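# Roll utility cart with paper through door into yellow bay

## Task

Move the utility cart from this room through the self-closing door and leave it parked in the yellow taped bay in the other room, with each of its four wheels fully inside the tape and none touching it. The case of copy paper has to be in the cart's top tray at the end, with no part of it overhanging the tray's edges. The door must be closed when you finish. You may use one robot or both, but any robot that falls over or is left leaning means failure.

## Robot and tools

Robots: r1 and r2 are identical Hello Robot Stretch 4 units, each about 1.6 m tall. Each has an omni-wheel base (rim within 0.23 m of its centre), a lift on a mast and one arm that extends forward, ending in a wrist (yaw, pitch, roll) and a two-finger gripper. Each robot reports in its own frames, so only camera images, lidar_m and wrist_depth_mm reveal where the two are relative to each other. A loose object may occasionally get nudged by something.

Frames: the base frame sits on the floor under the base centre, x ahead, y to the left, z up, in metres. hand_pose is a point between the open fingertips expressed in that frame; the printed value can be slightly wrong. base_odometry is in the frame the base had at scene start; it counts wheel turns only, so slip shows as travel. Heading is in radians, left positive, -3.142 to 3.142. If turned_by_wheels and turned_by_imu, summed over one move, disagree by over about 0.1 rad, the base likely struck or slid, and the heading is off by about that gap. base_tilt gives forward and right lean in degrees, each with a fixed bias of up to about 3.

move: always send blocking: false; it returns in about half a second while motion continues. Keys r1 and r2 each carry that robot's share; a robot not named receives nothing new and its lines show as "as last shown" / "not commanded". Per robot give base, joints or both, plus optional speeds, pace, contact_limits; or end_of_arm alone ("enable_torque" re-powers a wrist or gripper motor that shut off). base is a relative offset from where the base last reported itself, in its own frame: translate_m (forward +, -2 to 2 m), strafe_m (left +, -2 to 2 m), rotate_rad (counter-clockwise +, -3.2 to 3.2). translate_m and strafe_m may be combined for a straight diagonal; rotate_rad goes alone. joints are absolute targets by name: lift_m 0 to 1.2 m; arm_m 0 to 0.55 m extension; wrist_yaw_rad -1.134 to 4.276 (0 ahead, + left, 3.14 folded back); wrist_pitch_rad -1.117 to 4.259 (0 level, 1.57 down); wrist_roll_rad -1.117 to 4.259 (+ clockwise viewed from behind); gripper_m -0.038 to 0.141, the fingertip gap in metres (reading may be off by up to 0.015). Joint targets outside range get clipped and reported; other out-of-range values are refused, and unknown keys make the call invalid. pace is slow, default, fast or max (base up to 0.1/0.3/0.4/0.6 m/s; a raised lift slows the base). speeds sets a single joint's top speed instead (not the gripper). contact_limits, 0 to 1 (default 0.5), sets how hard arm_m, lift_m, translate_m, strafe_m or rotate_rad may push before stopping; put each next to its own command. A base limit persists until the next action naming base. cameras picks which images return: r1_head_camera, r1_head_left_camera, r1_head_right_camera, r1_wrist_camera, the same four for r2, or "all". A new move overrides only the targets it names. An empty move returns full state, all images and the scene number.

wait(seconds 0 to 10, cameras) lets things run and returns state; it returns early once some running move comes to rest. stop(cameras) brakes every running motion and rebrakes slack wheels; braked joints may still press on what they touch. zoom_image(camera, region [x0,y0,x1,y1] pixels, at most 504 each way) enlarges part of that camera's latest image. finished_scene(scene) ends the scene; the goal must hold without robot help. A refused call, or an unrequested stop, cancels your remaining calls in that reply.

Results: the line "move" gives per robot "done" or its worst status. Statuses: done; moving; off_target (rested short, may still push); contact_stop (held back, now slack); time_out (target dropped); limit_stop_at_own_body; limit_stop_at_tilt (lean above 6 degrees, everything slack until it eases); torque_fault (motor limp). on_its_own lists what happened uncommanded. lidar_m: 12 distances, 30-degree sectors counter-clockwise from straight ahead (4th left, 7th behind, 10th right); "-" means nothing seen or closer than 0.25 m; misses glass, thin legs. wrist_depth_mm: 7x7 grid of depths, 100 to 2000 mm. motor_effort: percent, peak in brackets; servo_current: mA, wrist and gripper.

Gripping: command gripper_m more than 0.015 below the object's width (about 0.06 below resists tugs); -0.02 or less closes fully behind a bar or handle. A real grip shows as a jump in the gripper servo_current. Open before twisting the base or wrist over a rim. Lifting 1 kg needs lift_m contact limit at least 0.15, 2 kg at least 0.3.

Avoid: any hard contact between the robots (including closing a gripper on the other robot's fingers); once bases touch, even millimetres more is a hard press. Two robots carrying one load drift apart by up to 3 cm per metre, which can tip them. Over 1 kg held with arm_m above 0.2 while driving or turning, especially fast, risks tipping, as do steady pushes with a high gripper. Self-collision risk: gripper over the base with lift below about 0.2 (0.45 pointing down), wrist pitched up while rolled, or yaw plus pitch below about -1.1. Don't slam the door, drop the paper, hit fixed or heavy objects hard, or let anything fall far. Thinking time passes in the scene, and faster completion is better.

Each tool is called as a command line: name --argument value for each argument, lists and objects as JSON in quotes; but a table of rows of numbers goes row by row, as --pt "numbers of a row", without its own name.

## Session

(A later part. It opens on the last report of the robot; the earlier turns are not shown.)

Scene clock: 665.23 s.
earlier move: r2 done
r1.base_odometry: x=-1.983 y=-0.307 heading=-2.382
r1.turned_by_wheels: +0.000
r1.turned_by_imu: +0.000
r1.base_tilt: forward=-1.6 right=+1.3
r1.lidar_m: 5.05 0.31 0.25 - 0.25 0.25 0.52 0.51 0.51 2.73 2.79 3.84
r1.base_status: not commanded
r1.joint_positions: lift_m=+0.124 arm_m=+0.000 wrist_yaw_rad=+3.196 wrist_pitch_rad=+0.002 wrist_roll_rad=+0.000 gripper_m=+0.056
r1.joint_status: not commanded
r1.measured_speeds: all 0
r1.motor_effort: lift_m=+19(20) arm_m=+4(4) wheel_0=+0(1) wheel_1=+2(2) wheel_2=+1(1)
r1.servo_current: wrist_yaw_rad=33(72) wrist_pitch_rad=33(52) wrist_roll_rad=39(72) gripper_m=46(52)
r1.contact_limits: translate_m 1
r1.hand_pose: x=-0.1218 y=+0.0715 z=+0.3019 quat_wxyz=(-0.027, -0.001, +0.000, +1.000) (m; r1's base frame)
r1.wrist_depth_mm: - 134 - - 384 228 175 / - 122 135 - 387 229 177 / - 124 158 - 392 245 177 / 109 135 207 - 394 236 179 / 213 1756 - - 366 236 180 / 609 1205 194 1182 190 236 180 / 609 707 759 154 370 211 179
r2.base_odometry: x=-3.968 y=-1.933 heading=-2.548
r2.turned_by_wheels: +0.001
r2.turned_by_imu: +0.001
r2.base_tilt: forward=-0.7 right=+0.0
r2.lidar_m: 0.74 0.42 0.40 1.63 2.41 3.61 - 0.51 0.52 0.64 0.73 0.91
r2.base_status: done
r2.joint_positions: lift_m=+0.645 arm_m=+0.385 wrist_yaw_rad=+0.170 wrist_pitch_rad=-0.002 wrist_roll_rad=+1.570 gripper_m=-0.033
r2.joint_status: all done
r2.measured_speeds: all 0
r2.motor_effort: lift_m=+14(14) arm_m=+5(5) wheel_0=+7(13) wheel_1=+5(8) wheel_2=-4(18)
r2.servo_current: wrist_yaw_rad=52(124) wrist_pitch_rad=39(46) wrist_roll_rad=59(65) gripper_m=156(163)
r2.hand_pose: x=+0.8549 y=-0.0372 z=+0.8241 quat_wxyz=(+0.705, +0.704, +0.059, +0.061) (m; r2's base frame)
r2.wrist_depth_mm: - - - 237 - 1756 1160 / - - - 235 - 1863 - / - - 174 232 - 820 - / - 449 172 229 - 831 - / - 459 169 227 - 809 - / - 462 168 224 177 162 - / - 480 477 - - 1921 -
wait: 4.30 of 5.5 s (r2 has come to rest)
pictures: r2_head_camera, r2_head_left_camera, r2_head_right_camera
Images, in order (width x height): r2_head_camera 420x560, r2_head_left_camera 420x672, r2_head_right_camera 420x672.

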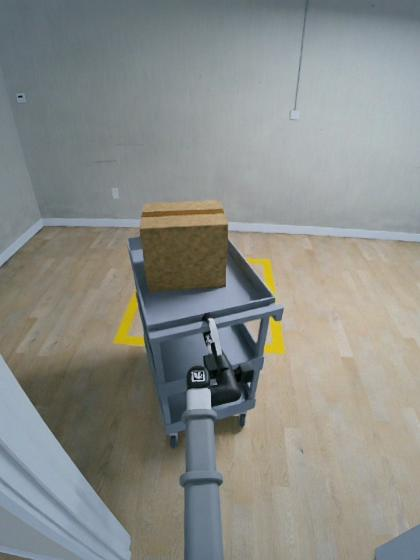

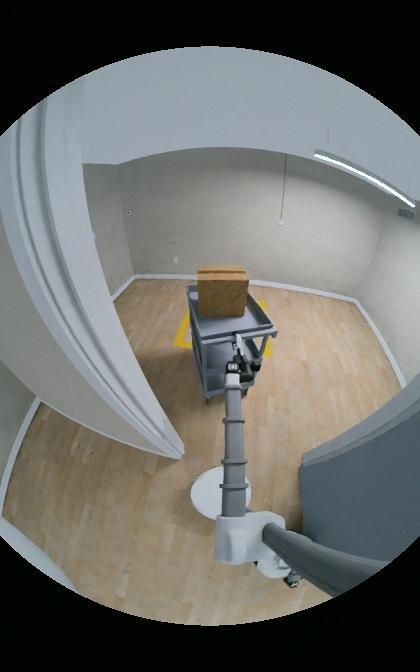

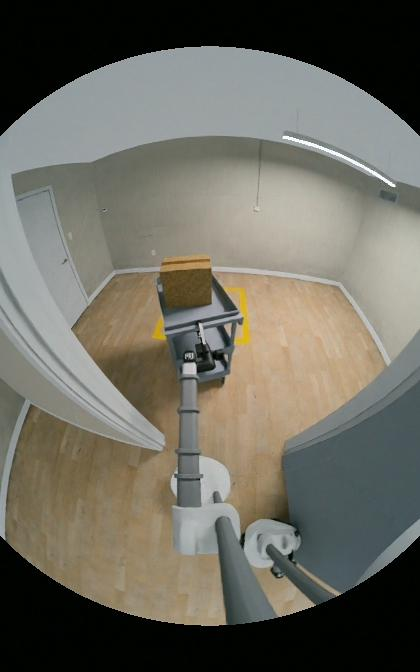

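move --blocking false --r2 '{"base":{"translate_m":0.32},"joints":{"wrist_yaw_rad":0.05},"speeds":{"wrist_yaw_rad":0.05},"pace":"slow"}'

wait --seconds 5.5 --cameras '["r2_head_camera","r2_head_right_camera","r2_head_left_camera"]'

Scene clock: 681.00 s.
move: r2 moving
r1: as last shown
r1.lidar_m: 5.03 0.33 0.25 - 0.25 0.25 0.53 0.52 0.51 2.73 2.85 3.84
r1.servo_current: wrist_yaw_rad=59(59) wrist_pitch_rad=46(46) wrist_roll_rad=46(59) gripper_m=26(46)
r1.contact_limits: translate_m 1
r1.wrist_depth_mm: - 135 - - 384 228 175 / - 121 135 - 389 230 177 / - 124 157 - 394 246 177 / 109 135 207 - 397 234 179 / 213 1756 - - 364 236 180 / 615 1205 194 1182 191 236 180 / 609 699 759 153 370 210 180
r2.base_odometry: x=-3.978 y=-1.940 heading=-2.548
r2.turned_by_wheels: +0.001
r2.turned_by_imu: +0.001
r2.base_tilt: forward=-0.7 right=+0.0
r2.lidar_m: 0.75 0.41 0.40 1.56 2.43 3.61 - 0.52 0.56 0.63 0.72 0.89
r2.base_status: translate_m moving
r2.joint_positions: lift_m=+0.645 arm_m=+0.385 wrist_yaw_rad=+0.160 wrist_pitch_rad=-0.002 wrist_roll_rad=+1.570 gripper_m=-0.033
r2.joint_status: wrist_yaw_rad moving
r2.measured_speeds: translate_m=+0.048 strafe_m=+0.000 rotate_rad=+0.003 lift_m=+0.000 arm_m=+0.000 wrist_yaw_rad=-0.054 wrist_pitch_rad=+0.000 wrist_roll_rad=+0.000
r2.motor_effort: lift_m=+14(14) arm_m=+5(5) wheel_0=+13(13) wheel_1=+8(8) wheel_2=-12(12)
r2.servo_current: wrist_yaw_rad=46(78) wrist_pitch_rad=46(46) wrist_roll_rad=46(59) gripper_m=156(163)
r2.hand_pose: x=+0.8545 y=-0.0404 z=+0.8241 quat_wxyz=(+0.705, +0.705, +0.056, +0.057) (m; r2's base frame)
r2.wrist_depth_mm: - - - 239 - 1808 1160 / - - - 236 - 1863 - / - - 174 233 - 809 - / - 449 172 230 - 820 - / - 459 170 228 - 809 - / - 462 167 224 177 163 - / - 477 473 - - 1921 -
pictures: none

Scene clock: 684.97 s.
earlier move: r2 done
r1.base_odometry: x=-1.983 y=-0.307 heading=-2.382
r1.turned_by_wheels: +0.000
r1.turned_by_imu: +0.000
r1.base_tilt: forward=-1.6 right=+1.3
r1.lidar_m: 5.04 0.32 0.25 - 0.25 0.25 0.52 0.78 0.95 2.72 2.84 3.88
r1.base_status: not commanded
r1.joint_positions: lift_m=+0.124 arm_m=+0.000 wrist_yaw_rad=+3.196 wrist_pitch_rad=+0.002 wrist_roll_rad=+0.000 gripper_m=+0.056
r1.joint_status: not commanded
r1.measured_speeds: all 0
r1.motor_effort: lift_m=+19(20) arm_m=+4(4) wheel_0=-1(1) wheel_1=+2(2) wheel_2=+1(1)
r1.servo_current: wrist_yaw_rad=65(72) wrist_pitch_rad=39(52) wrist_roll_rad=52(65) gripper_m=46(46)
r1.contact_limits: translate_m 1
r1.hand_pose: x=-0.1218 y=+0.0715 z=+0.3019 quat_wxyz=(-0.027, -0.001, +0.000, +1.000) (m; r1's base frame)
r1.wrist_depth_mm: - 135 - - 382 228 174 / - 122 135 - 387 229 176 / - 124 158 - 394 247 178 / 108 135 207 - 397 234 179 / 213 991 - - 366 235 180 / 778 917 194 1182 191 236 180 / 759 759 741 153 373 210 180
r2.base_odometry: x=-4.233 y=-2.112 heading=-2.549
r2.turned_by_wheels: -0.001
r2.turned_by_imu: +0.002
r2.base_tilt: forward=-0.7 right=+0.1
r2.lidar_m: 0.71 2.72 0.33 0.25 2.59 3.58 - 0.77 0.67 0.68 2.80 0.87
r2.base_status: done
r2.joint_positions: lift_m=+0.645 arm_m=+0.385 wrist_yaw_rad=+0.051 wrist_pitch_rad=-0.008 wrist_roll_rad=+1.570 gripper_m=-0.034
r2.joint_status: all done
r2.measured_speeds: all 0
r2.motor_effort: lift_m=+12(14) arm_m=+5(5) wheel_0=+2(15) wheel_1=+4(10) wheel_2=-10(13)
r2.servo_current: wrist_yaw_rad=46(104) wrist_pitch_rad=52(59) wrist_roll_rad=46(59) gripper_m=85(163)
r2.hand_pose: x=+0.8483 y=-0.0727 z=+0.8260 quat_wxyz=(+0.707, +0.707, +0.015, +0.021) (m; r2's base frame)
r2.wrist_depth_mm: - - - 281 293 1708 1160 / - - - 266 - - 1255 / - - - 253 259 - - / - - 462 243 246 831 - / - 466 455 231 236 820 - / - 459 178 181 175 778 - / - 159 445 - - - -
wait: 3.97 of 5.5 s (r2 has come to rest)
pictures: r2_head_camera, r2_head_left_camera, r2_head_right_camera
Images, in order (width x height): r2_head_camera 420x560, r2_head_left_camera 420x672, r2_head_right_camera 420x672.

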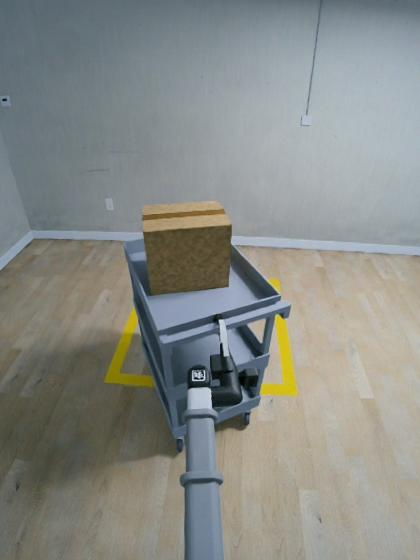

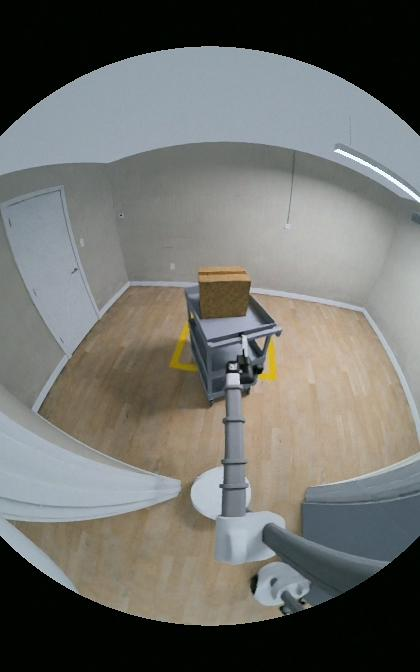

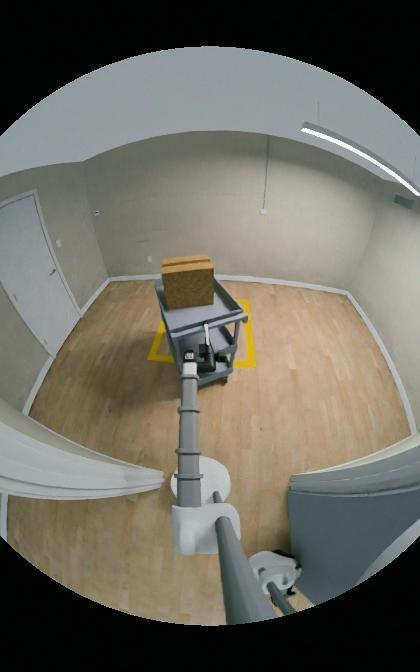

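move --blocking false --r2 '{"base":{"rotate_rad":0.15},"joints":{"wrist_yaw_rad":-0.25},"speeds":{"wrist_yaw_rad":0.3},"pace":"slow"}'

wait --seconds 2 --cameras '["r2_head_camera","r2_head_left_camera"]'

Scene clock: 695.60 s.
move: r2 moving
r1: as last shown
r1.lidar_m: 5.03 0.30 0.25 - 0.25 0.25 0.53 0.77 0.93 2.74 2.82 3.87
r1.motor_effort: lift_m=+19(20) arm_m=+4(4) wheel_0=+0(1) wheel_1=+2(2) wheel_2=+1(1)
r1.servo_current: wrist_yaw_rad=52(59) wrist_pitch_rad=46(52) wrist_roll_rad=33(52) gripper_m=39(46)
r1.contact_limits: translate_m 1
r1.wrist_depth_mm: - 134 - - 382 229 175 / - 122 134 - 387 229 177 / - 124 158 - 394 244 178 / 109 135 207 - 397 235 179 / 213 976 - - 366 236 180 / 788 904 193 1182 191 236 180 / 220 759 750 153 368 211 179
r2.base_odometry: x=-4.233 y=-2.111 heading=-2.438
r2.turned_by_wheels: +0.111
r2.turned_by_imu: +0.089
r2.base_tilt: forward=-0.8 right=+0.1
r2.lidar_m: 0.74 2.58 0.29 0.29 2.50 4.08 0.80 0.80 0.66 0.68 2.91 0.84
r2.base_status: rotate_rad moving
r2.joint_positions: lift_m=+0.645 arm_m=+0.385 wrist_yaw_rad=-0.085 wrist_pitch_rad=-0.008 wrist_roll_rad=+1.570 gripper_m=-0.034
r2.joint_status: wrist_yaw_rad moving
r2.measured_speeds: translate_m=-0.001 strafe_m=-0.002 rotate_rad=+0.302 lift_m=+0.000 arm_m=+0.000 wrist_yaw_rad=-0.243 wrist_pitch_rad=+0.000 wrist_roll_rad=+0.000
r2.motor_effort: lift_m=+12(13) arm_m=+5(5) wheel_0=-11(16) wheel_1=-10(13) wheel_2=-20(20)
r2.servo_current: wrist_yaw_rad=65(65) wrist_pitch_rad=52(59) wrist_roll_rad=46(52) gripper_m=85(104)
r2.hand_pose: x=+0.8357 y=-0.1117 z=+0.8260 quat_wxyz=(+0.707, +0.706, -0.033, -0.027) (m; r2's base frame)
r2.wrist_depth_mm: - - - 283 307 1708 1160 / - - - 267 - 1863 1229 / - - - 254 260 - - / - - 462 241 245 809 - / - 462 455 230 236 842 - / - 455 171 182 168 768 - / - 442 445 - - - -
pictures: none

Scene clock: 696.67 s.
earlier move: r2 done
r1.base_odometry: x=-1.983 y=-0.307 heading=-2.382
r1.turned_by_wheels: +0.000
r1.turned_by_imu: +0.000
r1.base_tilt: forward=-1.6 right=+1.3
r1.lidar_m: 5.03 0.33 0.25 - 0.25 0.26 0.54 0.78 0.97 2.74 2.86 3.89
r1.base_status: not commanded
r1.joint_positions: lift_m=+0.124 arm_m=+0.000 wrist_yaw_rad=+3.196 wrist_pitch_rad=+0.002 wrist_roll_rad=+0.000 gripper_m=+0.056
r1.joint_status: not commanded
r1.measured_speeds: all 0
r1.motor_effort: lift_m=+19(20) arm_m=+4(4) wheel_0=+0(1) wheel_1=+2(2) wheel_2=+1(1)
r1.servo_current: wrist_yaw_rad=39(72) wrist_pitch_rad=39(52) wrist_roll_rad=59(65) gripper_m=46(52)
r1.contact_limits: translate_m 1
r1.hand_pose: x=-0.1218 y=+0.0715 z=+0.3019 quat_wxyz=(-0.027, -0.001, +0.000, +1.000) (m; r1's base frame)
r1.wrist_depth_mm: - 134 - - 384 229 175 / - 122 134 - 389 229 176 / - 125 158 - 394 245 177 / 108 135 207 - 394 234 179 / 213 917 - - 366 236 180 / 778 878 194 1160 190 237 180 / 759 759 759 154 368 209 180
r2.base_odometry: x=-4.233 y=-2.112 heading=-2.399
r2.turned_by_wheels: +0.038
r2.turned_by_imu: +0.034
r2.base_tilt: forward=-0.7 right=+0.1
r2.lidar_m: 0.73 2.52 0.28 0.29 2.51 4.25 0.82 0.79 0.67 0.68 2.96 0.80
r2.base_status: done
r2.joint_positions: lift_m=+0.645 arm_m=+0.385 wrist_yaw_rad=-0.242 wrist_pitch_rad=-0.009 wrist_roll_rad=+1.570 gripper_m=-0.034
r2.joint_status: all done
r2.measured_speeds: all 0
r2.motor_effort: lift_m=+12(13) arm_m=-4(5) wheel_0=-2(17) wheel_1=-4(13) wheel_2=+0(20)
r2.servo_current: wrist_yaw_rad=46(221) wrist_pitch_rad=52(59) wrist_roll_rad=52(52) gripper_m=91(104)
r2.hand_pose: x=+0.8150 y=-0.1539 z=+0.8263 quat_wxyz=(+0.703, +0.701, -0.088, -0.082) (m; r2's base frame)
r2.wrist_depth_mm: - - - 300 320 319 317 / - - - 283 - 1921 1308 / - - - 266 - 1863 517 / - - 469 250 258 831 - / - 469 459 235 239 831 - / - 452 177 182 174 768 - / - 159 439 - - - -
wait: 1.07 of 2 s (r2 has come to rest)
pictures: r2_head_camera, r2_head_left_camera
Images, in order (width x height): r2_head_camera 420x560, r2_head_left_camera 420x672.

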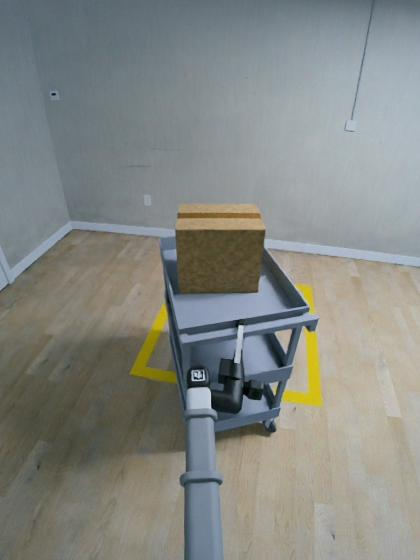

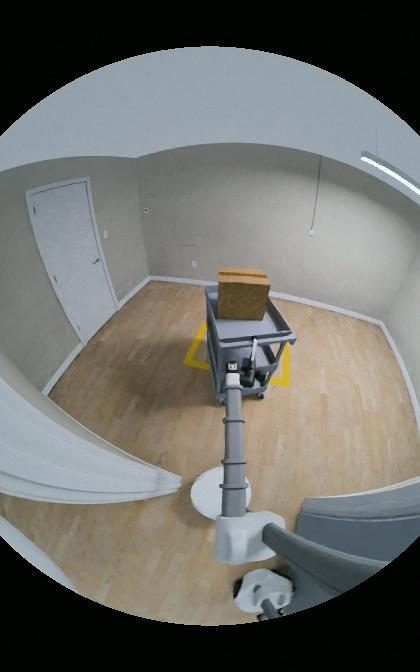

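move --blocking false --r2 '{"base":{"translate_m":0.2,"strafe_m":0.015},"joints":{"wrist_yaw_rad":-0.3},"pace":"slow"}'

wait --seconds 4 --cameras '["r2_head_camera","r2_head_left_camera"]'

Scene clock: 709.93 s.
move: r2 moving
r1: as last shown
r1.lidar_m: 5.03 0.32 0.25 - 0.25 0.25 0.55 0.78 1.10 2.73 2.83 3.86
r1.motor_effort: lift_m=+19(20) arm_m=+3(4) wheel_0=+0(1) wheel_1=+2(2) wheel_2=+1(1)
r1.servo_current: wrist_yaw_rad=52(59) wrist_pitch_rad=52(52) wrist_roll_rad=39(59) gripper_m=39(46)
r1.contact_limits: translate_m 1
r1.wrist_depth_mm: - 134 - - 384 227 174 / - 122 134 - 389 229 176 / - 124 158 - 394 245 177 / 109 135 207 - 399 234 179 / 213 960 - - 366 235 180 / 798 891 194 1182 191 236 180 / 741 750 750 154 370 210 180
r2.base_odometry: x=-4.241 y=-2.121 heading=-2.398
r2.turned_by_wheels: +0.001
r2.turned_by_imu: +0.002
r2.base_tilt: forward=-0.8 right=+0.1
r2.lidar_m: 0.71 2.53 0.28 0.27 2.59 4.22 0.85 0.79 0.67 0.69 2.96 0.79
r2.base_status: translate_m moving; strafe_m moving
r2.joint_positions: lift_m=+0.645 arm_m=+0.385 wrist_yaw_rad=-0.294 wrist_pitch_rad=-0.009 wrist_roll_rad=+1.570 gripper_m=-0.034
r2.joint_status: wrist_yaw_rad moving
r2.measured_speeds: translate_m=+0.047 strafe_m=+0.004 rotate_rad=-0.005 lift_m=+0.000 arm_m=+0.000 wrist_yaw_rad=-0.073 wrist_pitch_rad=+0.000 wrist_roll_rad=+0.000
r2.motor_effort: lift_m=+12(12) arm_m=-4(4) wheel_0=+13(15) wheel_1=+9(10) wheel_2=-8(8)
r2.servo_current: wrist_yaw_rad=39(156) wrist_pitch_rad=52(59) wrist_roll_rad=59(59) gripper_m=91(98)
r2.hand_pose: x=+0.8067 y=-0.1671 z=+0.8263 quat_wxyz=(+0.700, +0.699, -0.107, -0.100) (m; r2's base frame)
r2.wrist_depth_mm: - - - 296 330 327 324 / - - - 294 - 1708 1255 / - - - 272 - 1863 504 / - - - 252 - - - / - 469 455 236 240 820 - / - 455 178 181 176 759 - / - 159 424 - - - -
pictures: none

Scene clock: 712.73 s.
earlier move: r2 done
r1.base_odometry: x=-1.983 y=-0.307 heading=-2.382
r1.turned_by_wheels: +0.000
r1.turned_by_imu: +0.000
r1.base_tilt: forward=-1.6 right=+1.3
r1.lidar_m: 5.06 0.31 0.25 - 0.25 0.25 0.55 0.95 1.12 2.74 2.83 3.85
r1.base_status: not commanded
r1.joint_positions: lift_m=+0.124 arm_m=+0.000 wrist_yaw_rad=+3.196 wrist_pitch_rad=+0.002 wrist_roll_rad=+0.000 gripper_m=+0.056
r1.joint_status: not commanded
r1.measured_speeds: all 0
r1.motor_effort: lift_m=+19(20) arm_m=+4(4) wheel_0=+0(1) wheel_1=+2(2) wheel_2=+1(1)
r1.servo_current: wrist_yaw_rad=59(65) wrist_pitch_rad=39(52) wrist_roll_rad=39(72) gripper_m=39(46)
r1.contact_limits: translate_m 1
r1.hand_pose: x=-0.1218 y=+0.0715 z=+0.3019 quat_wxyz=(-0.027, -0.001, +0.000, +1.000) (m; r1's base frame)
r1.wrist_depth_mm: - 134 - - 382 228 175 / - 121 135 - 387 230 176 / - 124 158 - 394 245 177 / 108 136 208 - 399 234 179 / 213 1060 - - 364 235 179 / 960 1025 193 1182 191 235 180 / 759 759 759 153 370 210 180
r2.base_odometry: x=-4.370 y=-2.258 heading=-2.398
r2.turned_by_wheels: +0.000
r2.turned_by_imu: +0.002
r2.base_tilt: forward=-0.7 right=+0.0
r2.lidar_m: 0.71 2.45 2.12 0.31 0.28 5.15 0.98 0.89 0.75 2.62 3.04 0.79
r2.base_status: done
r2.joint_positions: lift_m=+0.645 arm_m=+0.385 wrist_yaw_rad=-0.302 wrist_pitch_rad=-0.009 wrist_roll_rad=+1.570 gripper_m=-0.034
r2.joint_status: all done
r2.measured_speeds: all 0
r2.motor_effort: lift_m=+12(12) arm_m=+4(4) wheel_0=+9(15) wheel_1=+6(10) wheel_2=-6(14)
r2.servo_current: wrist_yaw_rad=46(156) wrist_pitch_rad=59(59) wrist_roll_rad=52(59) gripper_m=85(98)
r2.hand_pose: x=+0.8053 y=-0.1692 z=+0.8263 quat_wxyz=(+0.700, +0.698, -0.109, -0.103) (m; r2's base frame)
r2.wrist_depth_mm: - - - 303 320 319 315 / - - - 286 - 1863 1336 / - - - 265 - 1863 504 / - - - 249 - - - / - 462 455 233 237 820 - / - 452 172 183 169 768 - / - 159 430 - - - -
wait: 2.80 of 4 s (r2 has come to rest)
pictures: r2_head_camera, r2_head_left_camera
Images, in order (width x height): r2_head_camera 420x560, r2_head_left_camera 420x672.

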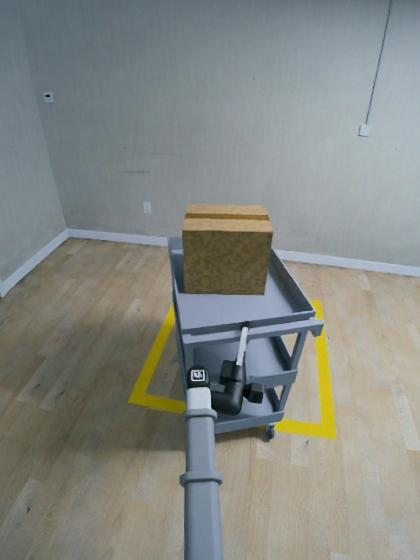

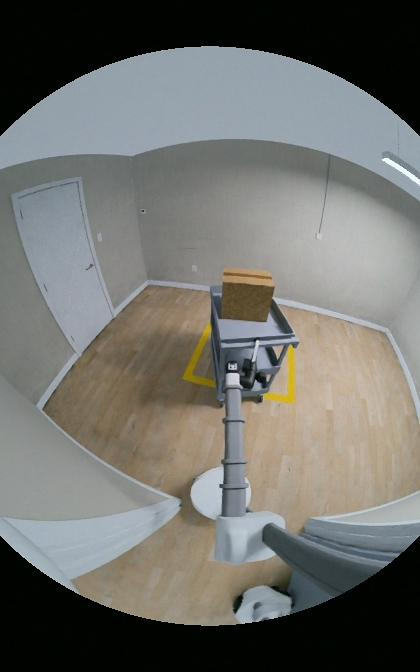

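move --blocking false --r2 '{"base":{"translate_m":0.3,"strafe_m":0.05},"joints":{"wrist_yaw_rad":-0.38},"speeds":{"wrist_yaw_rad":0.1},"pace":"slow"}'

wait --seconds 5 --cameras '["r2_head_camera","r2_head_left_camera"]'

Scene clock: 719.53 s.
move: r2 moving
r1: as last shown
r1.lidar_m: 5.05 0.33 0.25 - 0.25 0.25 0.54 0.98 1.13 2.72 2.83 3.86
r1.servo_current: wrist_yaw_rad=39(59) wrist_pitch_rad=46(52) wrist_roll_rad=39(52) gripper_m=39(52)
r1.contact_limits: translate_m 1
r1.wrist_depth_mm: - 135 - - 384 227 175 / - 122 134 - 387 229 176 / - 124 157 - 394 245 177 / 109 136 207 - 397 234 179 / 213 1060 - - 364 236 180 / 960 1042 193 1182 191 236 180 / 759 759 750 153 373 211 180
r2.base_odometry: x=-4.378 y=-2.268 heading=-2.397
r2.turned_by_wheels: +0.001
r2.turned_by_imu: +0.002
r2.base_tilt: forward=-0.7 right=+0.0
r2.lidar_m: 0.70 2.47 2.09 0.32 0.29 5.55 1.00 0.89 0.78 2.65 3.06 0.77
r2.base_status: translate_m moving; strafe_m moving
r2.joint_positions: lift_m=+0.645 arm_m=+0.385 wrist_yaw_rad=-0.337 wrist_pitch_rad=-0.009 wrist_roll_rad=+1.570 gripper_m=-0.034
r2.joint_status: wrist_yaw_rad moving
r2.measured_speeds: translate_m=+0.048 strafe_m=+0.008 rotate_rad=+0.001 lift_m=+0.000 arm_m=+0.000 wrist_yaw_rad=-0.076 wrist_pitch_rad=+0.000 wrist_roll_rad=+0.000
r2.motor_effort: lift_m=+12(12) arm_m=+4(4) wheel_0=+15(15) wheel_1=+9(10) wheel_2=-8(10)
r2.servo_current: wrist_yaw_rad=72(72) wrist_pitch_rad=52(59) wrist_roll_rad=59(59) gripper_m=98(98)
r2.hand_pose: x=+0.7991 y=-0.1779 z=+0.8263 quat_wxyz=(+0.698, +0.696, -0.122, -0.116) (m; r2's base frame)
r2.wrist_depth_mm: - - - 293 325 324 320 / - - - 291 - 1756 1229 / - - - 270 - 1863 492 / - - - 251 - 1863 - / - 466 455 234 240 820 - / - 445 172 182 169 741 - / - 160 430 - - - -
pictures: none

Scene clock: 723.33 s.
earlier move: r2 done
r1.base_odometry: x=-1.983 y=-0.307 heading=-2.382
r1.turned_by_wheels: +0.000
r1.turned_by_imu: +0.000
r1.base_tilt: forward=-1.6 right=+1.3
r1.lidar_m: 5.04 0.31 0.25 - 0.25 0.25 0.55 1.25 1.13 2.73 2.82 3.86
r1.base_status: not commanded
r1.joint_positions: lift_m=+0.124 arm_m=+0.000 wrist_yaw_rad=+3.196 wrist_pitch_rad=+0.002 wrist_roll_rad=+0.000 gripper_m=+0.056
r1.joint_status: not commanded
r1.measured_speeds: all 0
r1.motor_effort: lift_m=+19(20) arm_m=+4(4) wheel_0=+0(1) wheel_1=+2(2) wheel_2=+1(1)
r1.servo_current: wrist_yaw_rad=59(72) wrist_pitch_rad=33(52) wrist_roll_rad=46(72) gripper_m=33(52)
r1.contact_limits: translate_m 1
r1.hand_pose: x=-0.1218 y=+0.0715 z=+0.3019 quat_wxyz=(-0.027, -0.001, +0.000, +1.000) (m; r1's base frame)
r1.wrist_depth_mm: - 134 - - 384 227 175 / - 122 134 - 387 229 177 / - 124 158 - 394 244 178 / 109 135 208 - 397 234 179 / 213 1281 - - 366 235 180 / 222 1229 193 1205 191 236 180 / 750 768 759 153 370 211 180
r2.base_odometry: x=-4.557 y=-2.497 heading=-2.400
r2.turned_by_wheels: -0.002
r2.turned_by_imu: -0.003
r2.base_tilt: forward=-0.8 right=+0.1
r2.lidar_m: 0.71 2.29 1.99 0.92 0.51 0.44 1.32 0.98 0.97 2.77 2.77 0.78
r2.base_status: done
r2.joint_positions: lift_m=+0.645 arm_m=+0.385 wrist_yaw_rad=-0.386 wrist_pitch_rad=-0.009 wrist_roll_rad=+1.570 gripper_m=-0.034
r2.joint_status: all done
r2.measured_speeds: all 0
r2.motor_effort: lift_m=+12(12) arm_m=+4(4) wheel_0=-4(17) wheel_1=+2(11) wheel_2=-14(16)
r2.servo_current: wrist_yaw_rad=59(85) wrist_pitch_rad=59(59) wrist_roll_rad=52(59) gripper_m=85(98)
r2.hand_pose: x=+0.7901 y=-0.1896 z=+0.8263 quat_wxyz=(+0.695, +0.693, -0.139, -0.133) (m; r2's base frame)
r2.wrist_depth_mm: - - - 298 322 327 325 / - - - 290 - 1756 1308 / - - - 267 270 1708 500 / - - 194 249 - 715 - / - 462 455 216 235 820 - / - 449 178 181 170 - - / - 143 427 - - - -
wait: 3.80 of 5 s (r2 has come to rest)
pictures: r2_head_camera, r2_head_left_camera
Images, in order (width x height): r2_head_camera 420x560, r2_head_left_camera 420x672.

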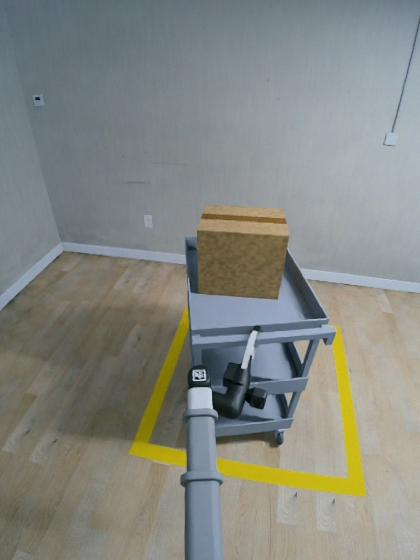

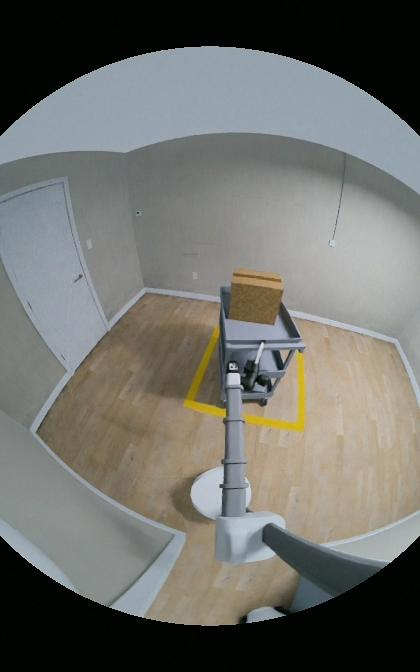

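move --blocking false --r2 '{"joints":{"gripper_m":0.13}}'

wait --seconds 2

move --blocking false --r2 '{"joints":{"arm_m":0.15}}' --r1 '{"base":{"translate_m":0.9,"strafe_m":-0.2},"contact_limits":{"translate_m":1.0}}'

wait --seconds 5 --cameras '["r2_head_camera","r1_head_left_camera","r2_head_right_camera"]'

wait --seconds 5 --cameras '["r2_head_camera","r1_head_left_camera","r2_head_right_camera"]'

Scene clock: 741.77 s.
move: r2 moving
r1: as last shown
r1.lidar_m: 5.05 0.35 0.25 - 0.25 0.25 0.54 1.26 1.13 2.72 2.82 3.86
r1.servo_current: wrist_yaw_rad=65(65) wrist_pitch_rad=46(46) wrist_roll_rad=59(59) gripper_m=39(52)
r1.contact_limits: translate_m 1
r1.wrist_depth_mm: - 134 - - 384 227 175 / - 122 135 - 389 230 176 / - 124 158 - 394 246 178 / 108 136 208 - 394 234 179 / 213 1281 - - 366 236 180 / 222 1229 194 1182 191 236 180 / 759 768 759 153 370 209 180
r2.base_odometry: x=-4.557 y=-2.497 heading=-2.400
r2.turned_by_wheels: +0.000
r2.turned_by_imu: +0.001
r2.base_tilt: forward=-0.7 right=+0.1
r2.lidar_m: 0.70 2.35 1.98 0.92 0.50 0.41 1.27 1.03 1.00 2.76 2.79 0.77
r2.base_status: not commanded
r2.joint_positions: lift_m=+0.645 arm_m=+0.385 wrist_yaw_rad=-0.387 wrist_pitch_rad=-0.009 wrist_roll_rad=+1.570 gripper_m=-0.009
r2.joint_status: gripper_m moving
r2.measured_speeds: all 0
r2.motor_effort: lift_m=+12(12) arm_m=+4(4) wheel_0=-4(4) wheel_1=+2(2) wheel_2=-14(14)
r2.servo_current: wrist_yaw_rad=46(65) wrist_pitch_rad=52(52) wrist_roll_rad=52(59) gripper_m=98(98)
r2.hand_pose: x=+0.7899 y=-0.1898 z=+0.8263 quat_wxyz=(+0.695, +0.693, -0.139, -0.133) (m; r2's base frame)
r2.wrist_depth_mm: - - - 300 329 327 325 / - - - 291 - 1756 1336 / - - - 270 273 1756 500 / - - 196 252 - 723 - / - 462 459 236 238 820 - / - 445 178 183 176 768 - / - 147 430 - - - -
pictures: none

Scene clock: 743.67 s.
earlier move: r2 done
r1.base_odometry: x=-1.983 y=-0.307 heading=-2.382
r1.turned_by_wheels: +0.000
r1.turned_by_imu: +0.000
r1.base_tilt: forward=-1.6 right=+1.3
r1.lidar_m: 5.04 0.32 0.25 - 0.25 0.25 0.53 1.22 1.14 2.74 2.83 3.85
r1.base_status: not commanded
r1.joint_positions: lift_m=+0.124 arm_m=+0.000 wrist_yaw_rad=+3.196 wrist_pitch_rad=+0.002 wrist_roll_rad=+0.000 gripper_m=+0.056
r1.joint_status: not commanded
r1.measured_speeds: all 0
r1.motor_effort: lift_m=+19(20) arm_m=+4(4) wheel_0=+1(1) wheel_1=+2(2) wheel_2=+1(1)
r1.servo_current: wrist_yaw_rad=52(72) wrist_pitch_rad=46(52) wrist_roll_rad=59(65) gripper_m=46(52)
r1.contact_limits: translate_m 1
r1.hand_pose: x=-0.1218 y=+0.0715 z=+0.3019 quat_wxyz=(-0.027, -0.001, +0.000, +1.000) (m; r1's base frame)
r1.wrist_depth_mm: - 135 - - 384 228 174 / - 122 135 - 387 230 177 / - 124 157 - 394 245 177 / 108 135 207 - 397 235 179 / 213 1308 - - 366 235 180 / 1008 1229 193 1160 191 236 180 / 750 759 759 153 373 210 179
r2.base_odometry: x=-4.557 y=-2.498 heading=-2.399
r2.turned_by_wheels: +0.000
r2.turned_by_imu: +0.001
r2.base_tilt: forward=-0.7 right=+0.0
r2.lidar_m: 0.73 2.28 2.00 0.91 0.52 0.44 1.26 1.03 0.99 2.76 2.79 0.78
r2.base_status: not commanded
r2.joint_positions: lift_m=+0.645 arm_m=+0.385 wrist_yaw_rad=-0.386 wrist_pitch_rad=-0.003 wrist_roll_rad=+1.570 gripper_m=+0.130
r2.joint_status: all done
r2.measured_speeds: all 0
r2.motor_effort: lift_m=+13(13) arm_m=+4(4) wheel_0=-3(5) wheel_1=+2(2) wheel_2=-8(14)
r2.servo_current: wrist_yaw_rad=59(65) wrist_pitch_rad=46(59) wrist_roll_rad=39(59) gripper_m=46(124)
r2.hand_pose: x=+0.7902 y=-0.1895 z=+0.8245 quat_wxyz=(+0.694, +0.694, -0.137, -0.134) (m; r2's base frame)
r2.wrist_depth_mm: - - 263 332 345 343 1008 / - - 242 315 - 1537 433 / - - 224 293 - 1808 - / - - 212 273 - 715 - / - 473 202 257 - - - / - 452 186 241 189 - - / - 445 442 - - - -
wait: 1.90 of 2 s (r2 has come to rest)
pictures: none

Scene clock: 744.17 s.
move: r1 moving; r2 moving
r1.base_odometry: x=-2.011 y=-0.323 heading=-2.382
r1.turned_by_wheels: +0.001
r1.turned_by_imu: +0.000
r1.base_tilt: forward=-1.6 right=+1.2
r1.lidar_m: 5.01 0.35 0.25 - 0.25 0.25 0.56 1.23 1.12 2.72 2.83 3.85
r1.base_status: translate_m moving; strafe_m moving
r1.joint_positions: lift_m=+0.124 arm_m=+0.000 wrist_yaw_rad=+3.196 wrist_pitch_rad=+0.002 wrist_roll_rad=+0.000 gripper_m=+0.056
r1.joint_status: not commanded
r1.measured_speeds: translate_m=+0.123 strafe_m=-0.028 rotate_rad=+0.000 lift_m=+0.000 arm_m=+0.000 wrist_yaw_rad=+0.000 wrist_pitch_rad=+0.000 wrist_roll_rad=+0.000
r1.motor_effort: lift_m=+19(20) arm_m=+4(4) wheel_0=+6(6) wheel_1=+7(10) wheel_2=-9(9)
r1.servo_current: wrist_yaw_rad=52(65) wrist_pitch_rad=46(46) wrist_roll_rad=65(78) gripper_m=39(46)
r1.contact_limits: translate_m 1
r1.hand_pose: x=-0.1218 y=+0.0715 z=+0.3019 quat_wxyz=(-0.027, -0.001, +0.000, +1.000) (m; r1's base frame)
r1.wrist_depth_mm: - 134 - - 392 230 176 / - 122 134 - 394 233 177 / - 124 157 - 402 235 178 / 108 135 208 - 407 236 180 / 213 1336 - - 375 238 181 / 1008 1205 192 1205 191 237 181 / 768 759 741 153 345 211 181
r2.base_odometry: x=-4.557 y=-2.498 heading=-2.399
r2.turned_by_wheels: +0.000
r2.turned_by_imu: +0.000
r2.base_tilt: forward=-0.7 right=+0.0
r2.lidar_m: 0.74 2.31 1.99 0.92 0.49 0.42 1.29 1.00 0.98 2.76 2.81 0.80
r2.base_status: not commanded
r2.joint_positions: lift_m=+0.645 arm_m=+0.334 wrist_yaw_rad=-0.383 wrist_pitch_rad=-0.002 wrist_roll_rad=+1.570 gripper_m=+0.130
r2.joint_status: arm_m moving
r2.measured_speeds: translate_m=+0.000 strafe_m=+0.000 rotate_rad=+0.000 lift_m=+0.000 arm_m=-0.195 wrist_yaw_rad=+0.000 wrist_pitch_rad=+0.000 wrist_roll_rad=+0.000
r2.motor_effort: lift_m=+13(13) arm_m=-4(12) wheel_0=-4(4) wheel_1=+2(2) wheel_2=-8(8)
r2.servo_current: wrist_yaw_rad=59(65) wrist_pitch_rad=39(46) wrist_roll_rad=59(59) gripper_m=52(52)
r2.hand_pose: x=+0.7402 y=-0.1888 z=+0.8241 quat_wxyz=(+0.695, +0.694, -0.135, -0.134) (m; r2's base frame)
r2.wrist_depth_mm: - - 317 325 - 1661 1118 / - - 291 366 384 399 379 / - - 271 336 - 1708 - / - - 256 319 - 699 - / - 508 244 298 - - - / - 196 219 281 189 - - / - 484 480 - - - -
pictures: none

Scene clock: 745.47 s.
earlier move: r1 moving; r2 done
r1.base_odometry: x=-2.296 y=-0.495 heading=-2.382
r1.turned_by_wheels: +0.000
r1.turned_by_imu: -0.001
r1.base_tilt: forward=-1.6 right=+1.2
r1.lidar_m: 4.69 2.98 2.15 2.08 0.25 0.26 0.73 1.34 1.57 2.66 2.74 3.70
r1.base_status: translate_m moving; strafe_m moving
r1.joint_positions: lift_m=+0.124 arm_m=+0.000 wrist_yaw_rad=+3.196 wrist_pitch_rad=+0.002 wrist_roll_rad=+0.000 gripper_m=+0.056
r1.joint_status: not commanded
r1.measured_speeds: translate_m=+0.293 strafe_m=-0.062 rotate_rad=-0.004 lift_m=+0.000 arm_m=+0.000 wrist_yaw_rad=+0.000 wrist_pitch_rad=+0.000 wrist_roll_rad=+0.000
r1.motor_effort: lift_m=+19(20) arm_m=+4(4) wheel_0=+6(9) wheel_1=+4(11) wheel_2=-4(10)
r1.servo_current: wrist_yaw_rad=39(65) wrist_pitch_rad=46(52) wrist_roll_rad=46(78) gripper_m=39(46)
r1.contact_limits: translate_m 1
r1.hand_pose: x=-0.1218 y=+0.0715 z=+0.3019 quat_wxyz=(-0.027, -0.001, +0.000, +1.000) (m; r1's base frame)
r1.wrist_depth_mm: - 134 - - 427 241 175 / - 122 135 - 439 244 177 / - 124 157 - 445 266 179 / 108 136 207 - 455 270 180 / 212 1618 1983 - 466 252 181 / 1025 1205 194 1182 187 253 181 / 230 750 759 788 415 205 181
r2.base_odometry: x=-4.557 y=-2.498 heading=-2.399
r2.turned_by_wheels: +0.000
r2.turned_by_imu: +0.000
r2.base_tilt: forward=-0.7 right=+0.1
r2.lidar_m: 0.73 2.29 1.98 0.90 0.51 0.44 1.58 1.01 0.99 2.73 2.83 0.77
r2.base_status: not commanded
r2.joint_positions: lift_m=+0.645 arm_m=+0.150 wrist_yaw_rad=-0.383 wrist_pitch_rad=-0.002 wrist_roll_rad=+1.570 gripper_m=+0.130
r2.joint_status: all done
r2.measured_speeds: all 0
r2.motor_effort: lift_m=+13(14) arm_m=-7(12) wheel_0=-3(4) wheel_1=+2(2) wheel_2=-7(8)
r2.servo_current: wrist_yaw_rad=52(65) wrist_pitch_rad=33(46) wrist_roll_rad=46(59) gripper_m=46(59)
r2.hand_pose: x=+0.5560 y=-0.1888 z=+0.8241 quat_wxyz=(+0.695, +0.694, -0.135, -0.134) (m; r2's base frame)
r2.wrist_depth_mm: - - - - - 1618 1118 / - - - - - 1661 1160 / - - - 525 - 1308 1078 / - - - 517 - 544 539 / - - 699 488 - 488 488 / - 189 219 459 191 - 459 / - - 654 - - - 439
wait: 1.30 of 5 s (r2 has come to rest)
pictures: r1_head_left_camera, r2_head_camera, r2_head_right_camera
Images, in order (width x height): r1_head_left_camera 420x672, r2_head_camera 420x560, r2_head_right_camera 420x672.

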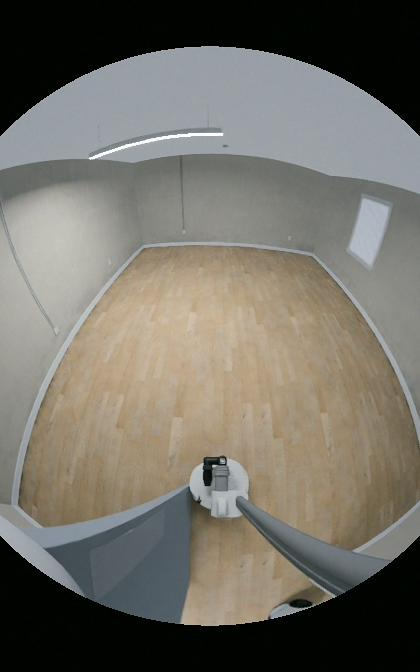

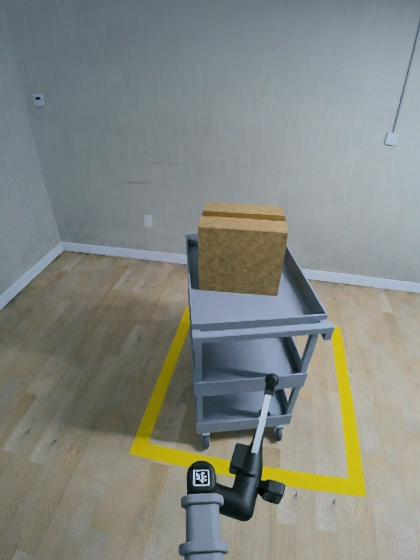

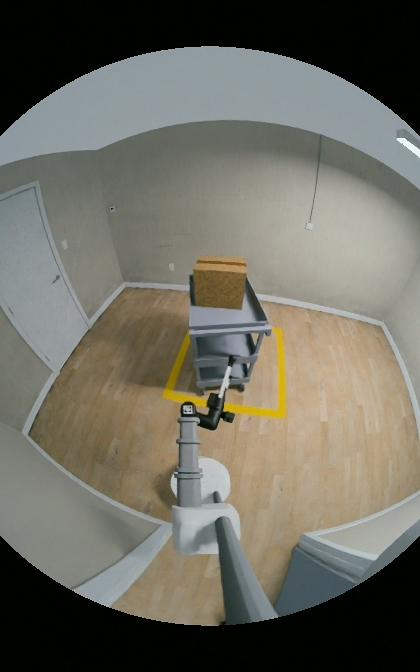

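Scene clock: 748.20 s.
earlier move: r1 done
r1.base_odometry: x=-2.773 y=-0.782 heading=-2.382
r1.turned_by_wheels: +0.000
r1.turned_by_imu: +0.000
r1.base_tilt: forward=-1.5 right=+1.3
r1.lidar_m: 4.15 3.17 2.29 2.19 2.30 1.67 1.10 1.01 2.34 2.53 2.62 3.57
r1.base_status: done
r1.joint_positions: lift_m=+0.124 arm_m=+0.000 wrist_yaw_rad=+3.196 wrist_pitch_rad=+0.002 wrist_roll_rad=+0.000 gripper_m=+0.056
r1.joint_status: not commanded
r1.measured_speeds: all 0
r1.motor_effort: lift_m=+19(20) arm_m=+4(4) wheel_0=+2(9) wheel_1=+1(11) wheel_2=+1(10)
r1.servo_current: wrist_yaw_rad=72(72) wrist_pitch_rad=46(52) wrist_roll_rad=65(78) gripper_m=33(46)
r1.contact_limits: translate_m 1
r1.hand_pose: x=-0.1218 y=+0.0715 z=+0.3019 quat_wxyz=(-0.027, -0.001, +0.000, +1.000) (m; r1's base frame)
r1.wrist_depth_mm: - 134 - - - - - / - 122 135 - - - - / - 125 158 - - - - / 109 135 192 - - - - / 212 - - - 1661 - - / 1008 1118 190 1182 186 1138 1078 / 759 759 768 788 788 759 750
r2.base_odometry: x=-4.557 y=-2.498 heading=-2.399
r2.turned_by_wheels: +0.000
r2.turned_by_imu: +0.000
r2.base_tilt: forward=-0.7 right=+0.1
r2.lidar_m: 0.73 2.29 2.00 0.89 0.49 0.44 0.96 0.93 1.00 2.74 2.78 0.78
r2.base_status: not commanded
r2.joint_positions: lift_m=+0.645 arm_m=+0.150 wrist_yaw_rad=-0.383 wrist_pitch_rad=-0.002 wrist_roll_rad=+1.570 gripper_m=+0.130
r2.joint_status: all done
r2.measured_speeds: all 0
r2.motor_effort: lift_m=+14(14) arm_m=-7(12) wheel_0=-3(4) wheel_1=+2(2) wheel_2=-7(8)
r2.servo_current: wrist_yaw_rad=33(65) wrist_pitch_rad=39(46) wrist_roll_rad=46(65) gripper_m=52(59)
r2.hand_pose: x=+0.5560 y=-0.1888 z=+0.8241 quat_wxyz=(+0.695, +0.694, -0.135, -0.134) (m; r2's base frame)
r2.wrist_depth_mm: - - - - - 1618 1138 / - - - - - 1618 1138 / - - - 521 - 1336 1078 / - - - 517 - 539 539 / - - 707 488 - 496 492 / - 189 217 455 190 - 462 / - - 661 - - - 439
wait: 2.73 of 5 s (r1 has come to rest)
pictures: r1_head_left_camera, r2_head_camera, r2_head_right_camera
Images, in order (width x height): r1_head_left_camera 420x672, r2_head_camera 420x560, r2_head_right_camera 420x672.

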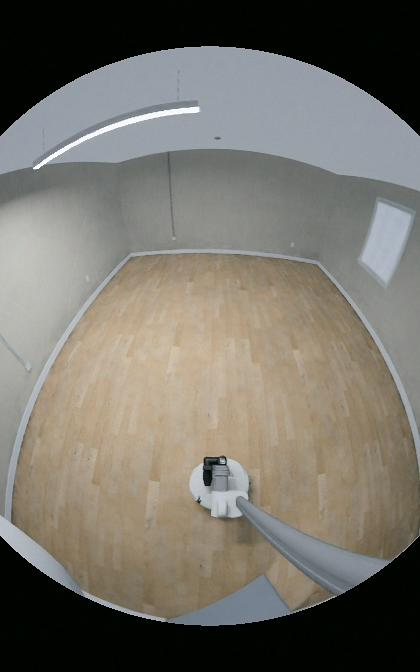

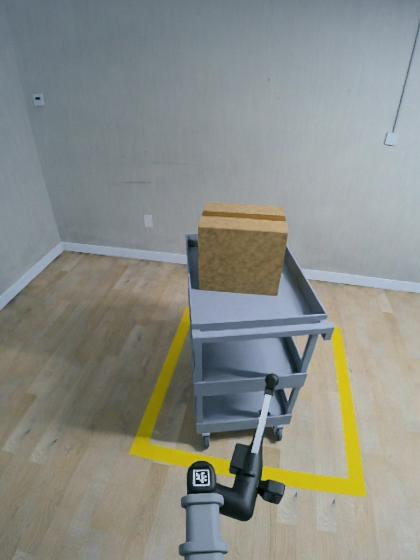

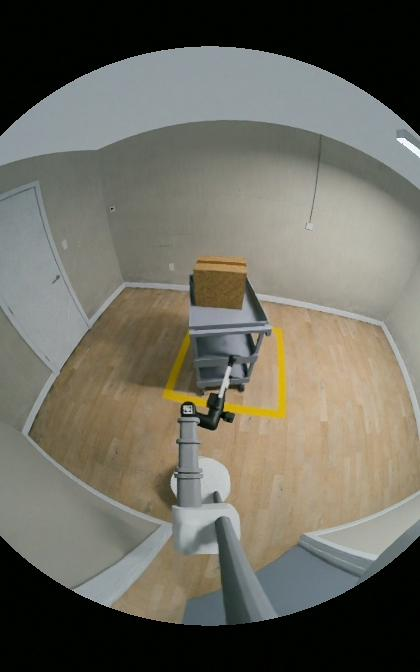

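wait --seconds 5 --cameras '["r1_head_left_camera","r2_head_right_camera"]'

Scene clock: 757.23 s.
r1.base_odometry: x=-2.773 y=-0.782 heading=-2.382
r1.turned_by_wheels: +0.000
r1.turned_by_imu: -0.001
r1.base_tilt: forward=-1.6 right=+1.3
r1.lidar_m: 4.16 3.13 2.30 2.19 2.30 1.67 1.62 1.66 2.34 2.51 2.65 3.57
r1.base_status: done
r1.joint_positions: lift_m=+0.124 arm_m=+0.000 wrist_yaw_rad=+3.196 wrist_pitch_rad=+0.002 wrist_roll_rad=+0.000 gripper_m=+0.056
r1.joint_status: not commanded
r1.measured_speeds: all 0
r1.motor_effort: lift_m=+19(20) arm_m=+4(4) wheel_0=+2(9) wheel_1=+1(11) wheel_2=+1(10)
r1.servo_current: wrist_yaw_rad=59(72) wrist_pitch_rad=46(52) wrist_roll_rad=65(78) gripper_m=46(46)
r1.contact_limits: translate_m 1
r1.hand_pose: x=-0.1218 y=+0.0715 z=+0.3019 quat_wxyz=(-0.027, -0.001, +0.000, +1.000) (m; r1's base frame)
r1.wrist_depth_mm: - 135 - - - - - / - 122 134 - - - - / - 125 158 - - - - / 109 135 192 - - - - / 213 1708 - - 1661 - - / 1008 1205 194 1205 187 1118 1098 / 750 759 759 798 768 750 750
r2.base_odometry: x=-4.557 y=-2.498 heading=-2.399
r2.turned_by_wheels: +0.000
r2.turned_by_imu: +0.001
r2.base_tilt: forward=-0.7 right=+0.1
r2.lidar_m: 0.71 2.30 2.00 0.91 0.50 0.45 0.49 0.59 0.99 2.75 2.80 0.80
r2.base_status: not commanded
r2.joint_positions: lift_m=+0.645 arm_m=+0.150 wrist_yaw_rad=-0.383 wrist_pitch_rad=-0.002 wrist_roll_rad=+1.570 gripper_m=+0.130
r2.joint_status: all done
r2.measured_speeds: all 0
r2.motor_effort: lift_m=+14(14) arm_m=-7(12) wheel_0=-3(4) wheel_1=+1(2) wheel_2=-7(8)
r2.servo_current: wrist_yaw_rad=39(65) wrist_pitch_rad=39(46) wrist_roll_rad=46(65) gripper_m=46(59)
r2.hand_pose: x=+0.5560 y=-0.1888 z=+0.8241 quat_wxyz=(+0.695, +0.694, -0.135, -0.134) (m; r2's base frame)
r2.wrist_depth_mm: - - - - - 1618 1138 / - - - - - 1618 1118 / - - - 517 - 1336 1098 / - - - 521 - 535 539 / - - 691 492 - 492 492 / - 189 217 462 190 - 462 / - - 668 - - - 439
wait: 5.00 s; at rest from the start
pictures: r1_head_left_camera, r2_head_right_camera
Images, in order (width x height): r1_head_left_camera 420x672, r2_head_right_camera 420x672.

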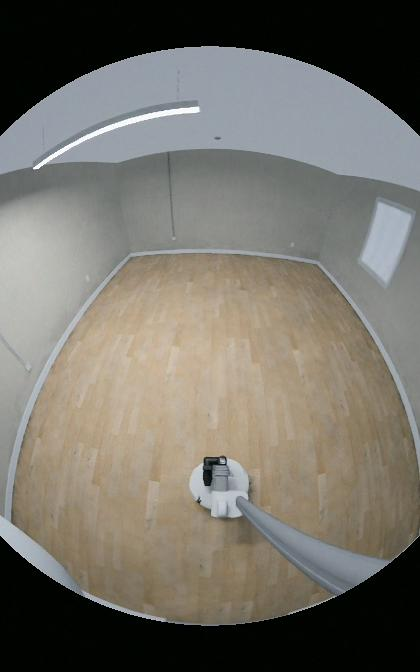

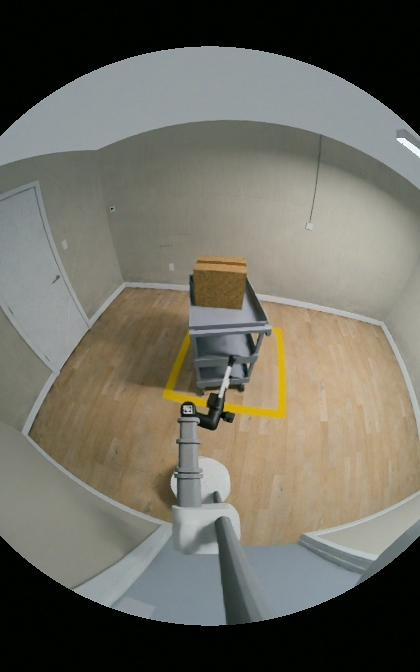

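finished_scene --scene 2

The scene is finished: the task was done.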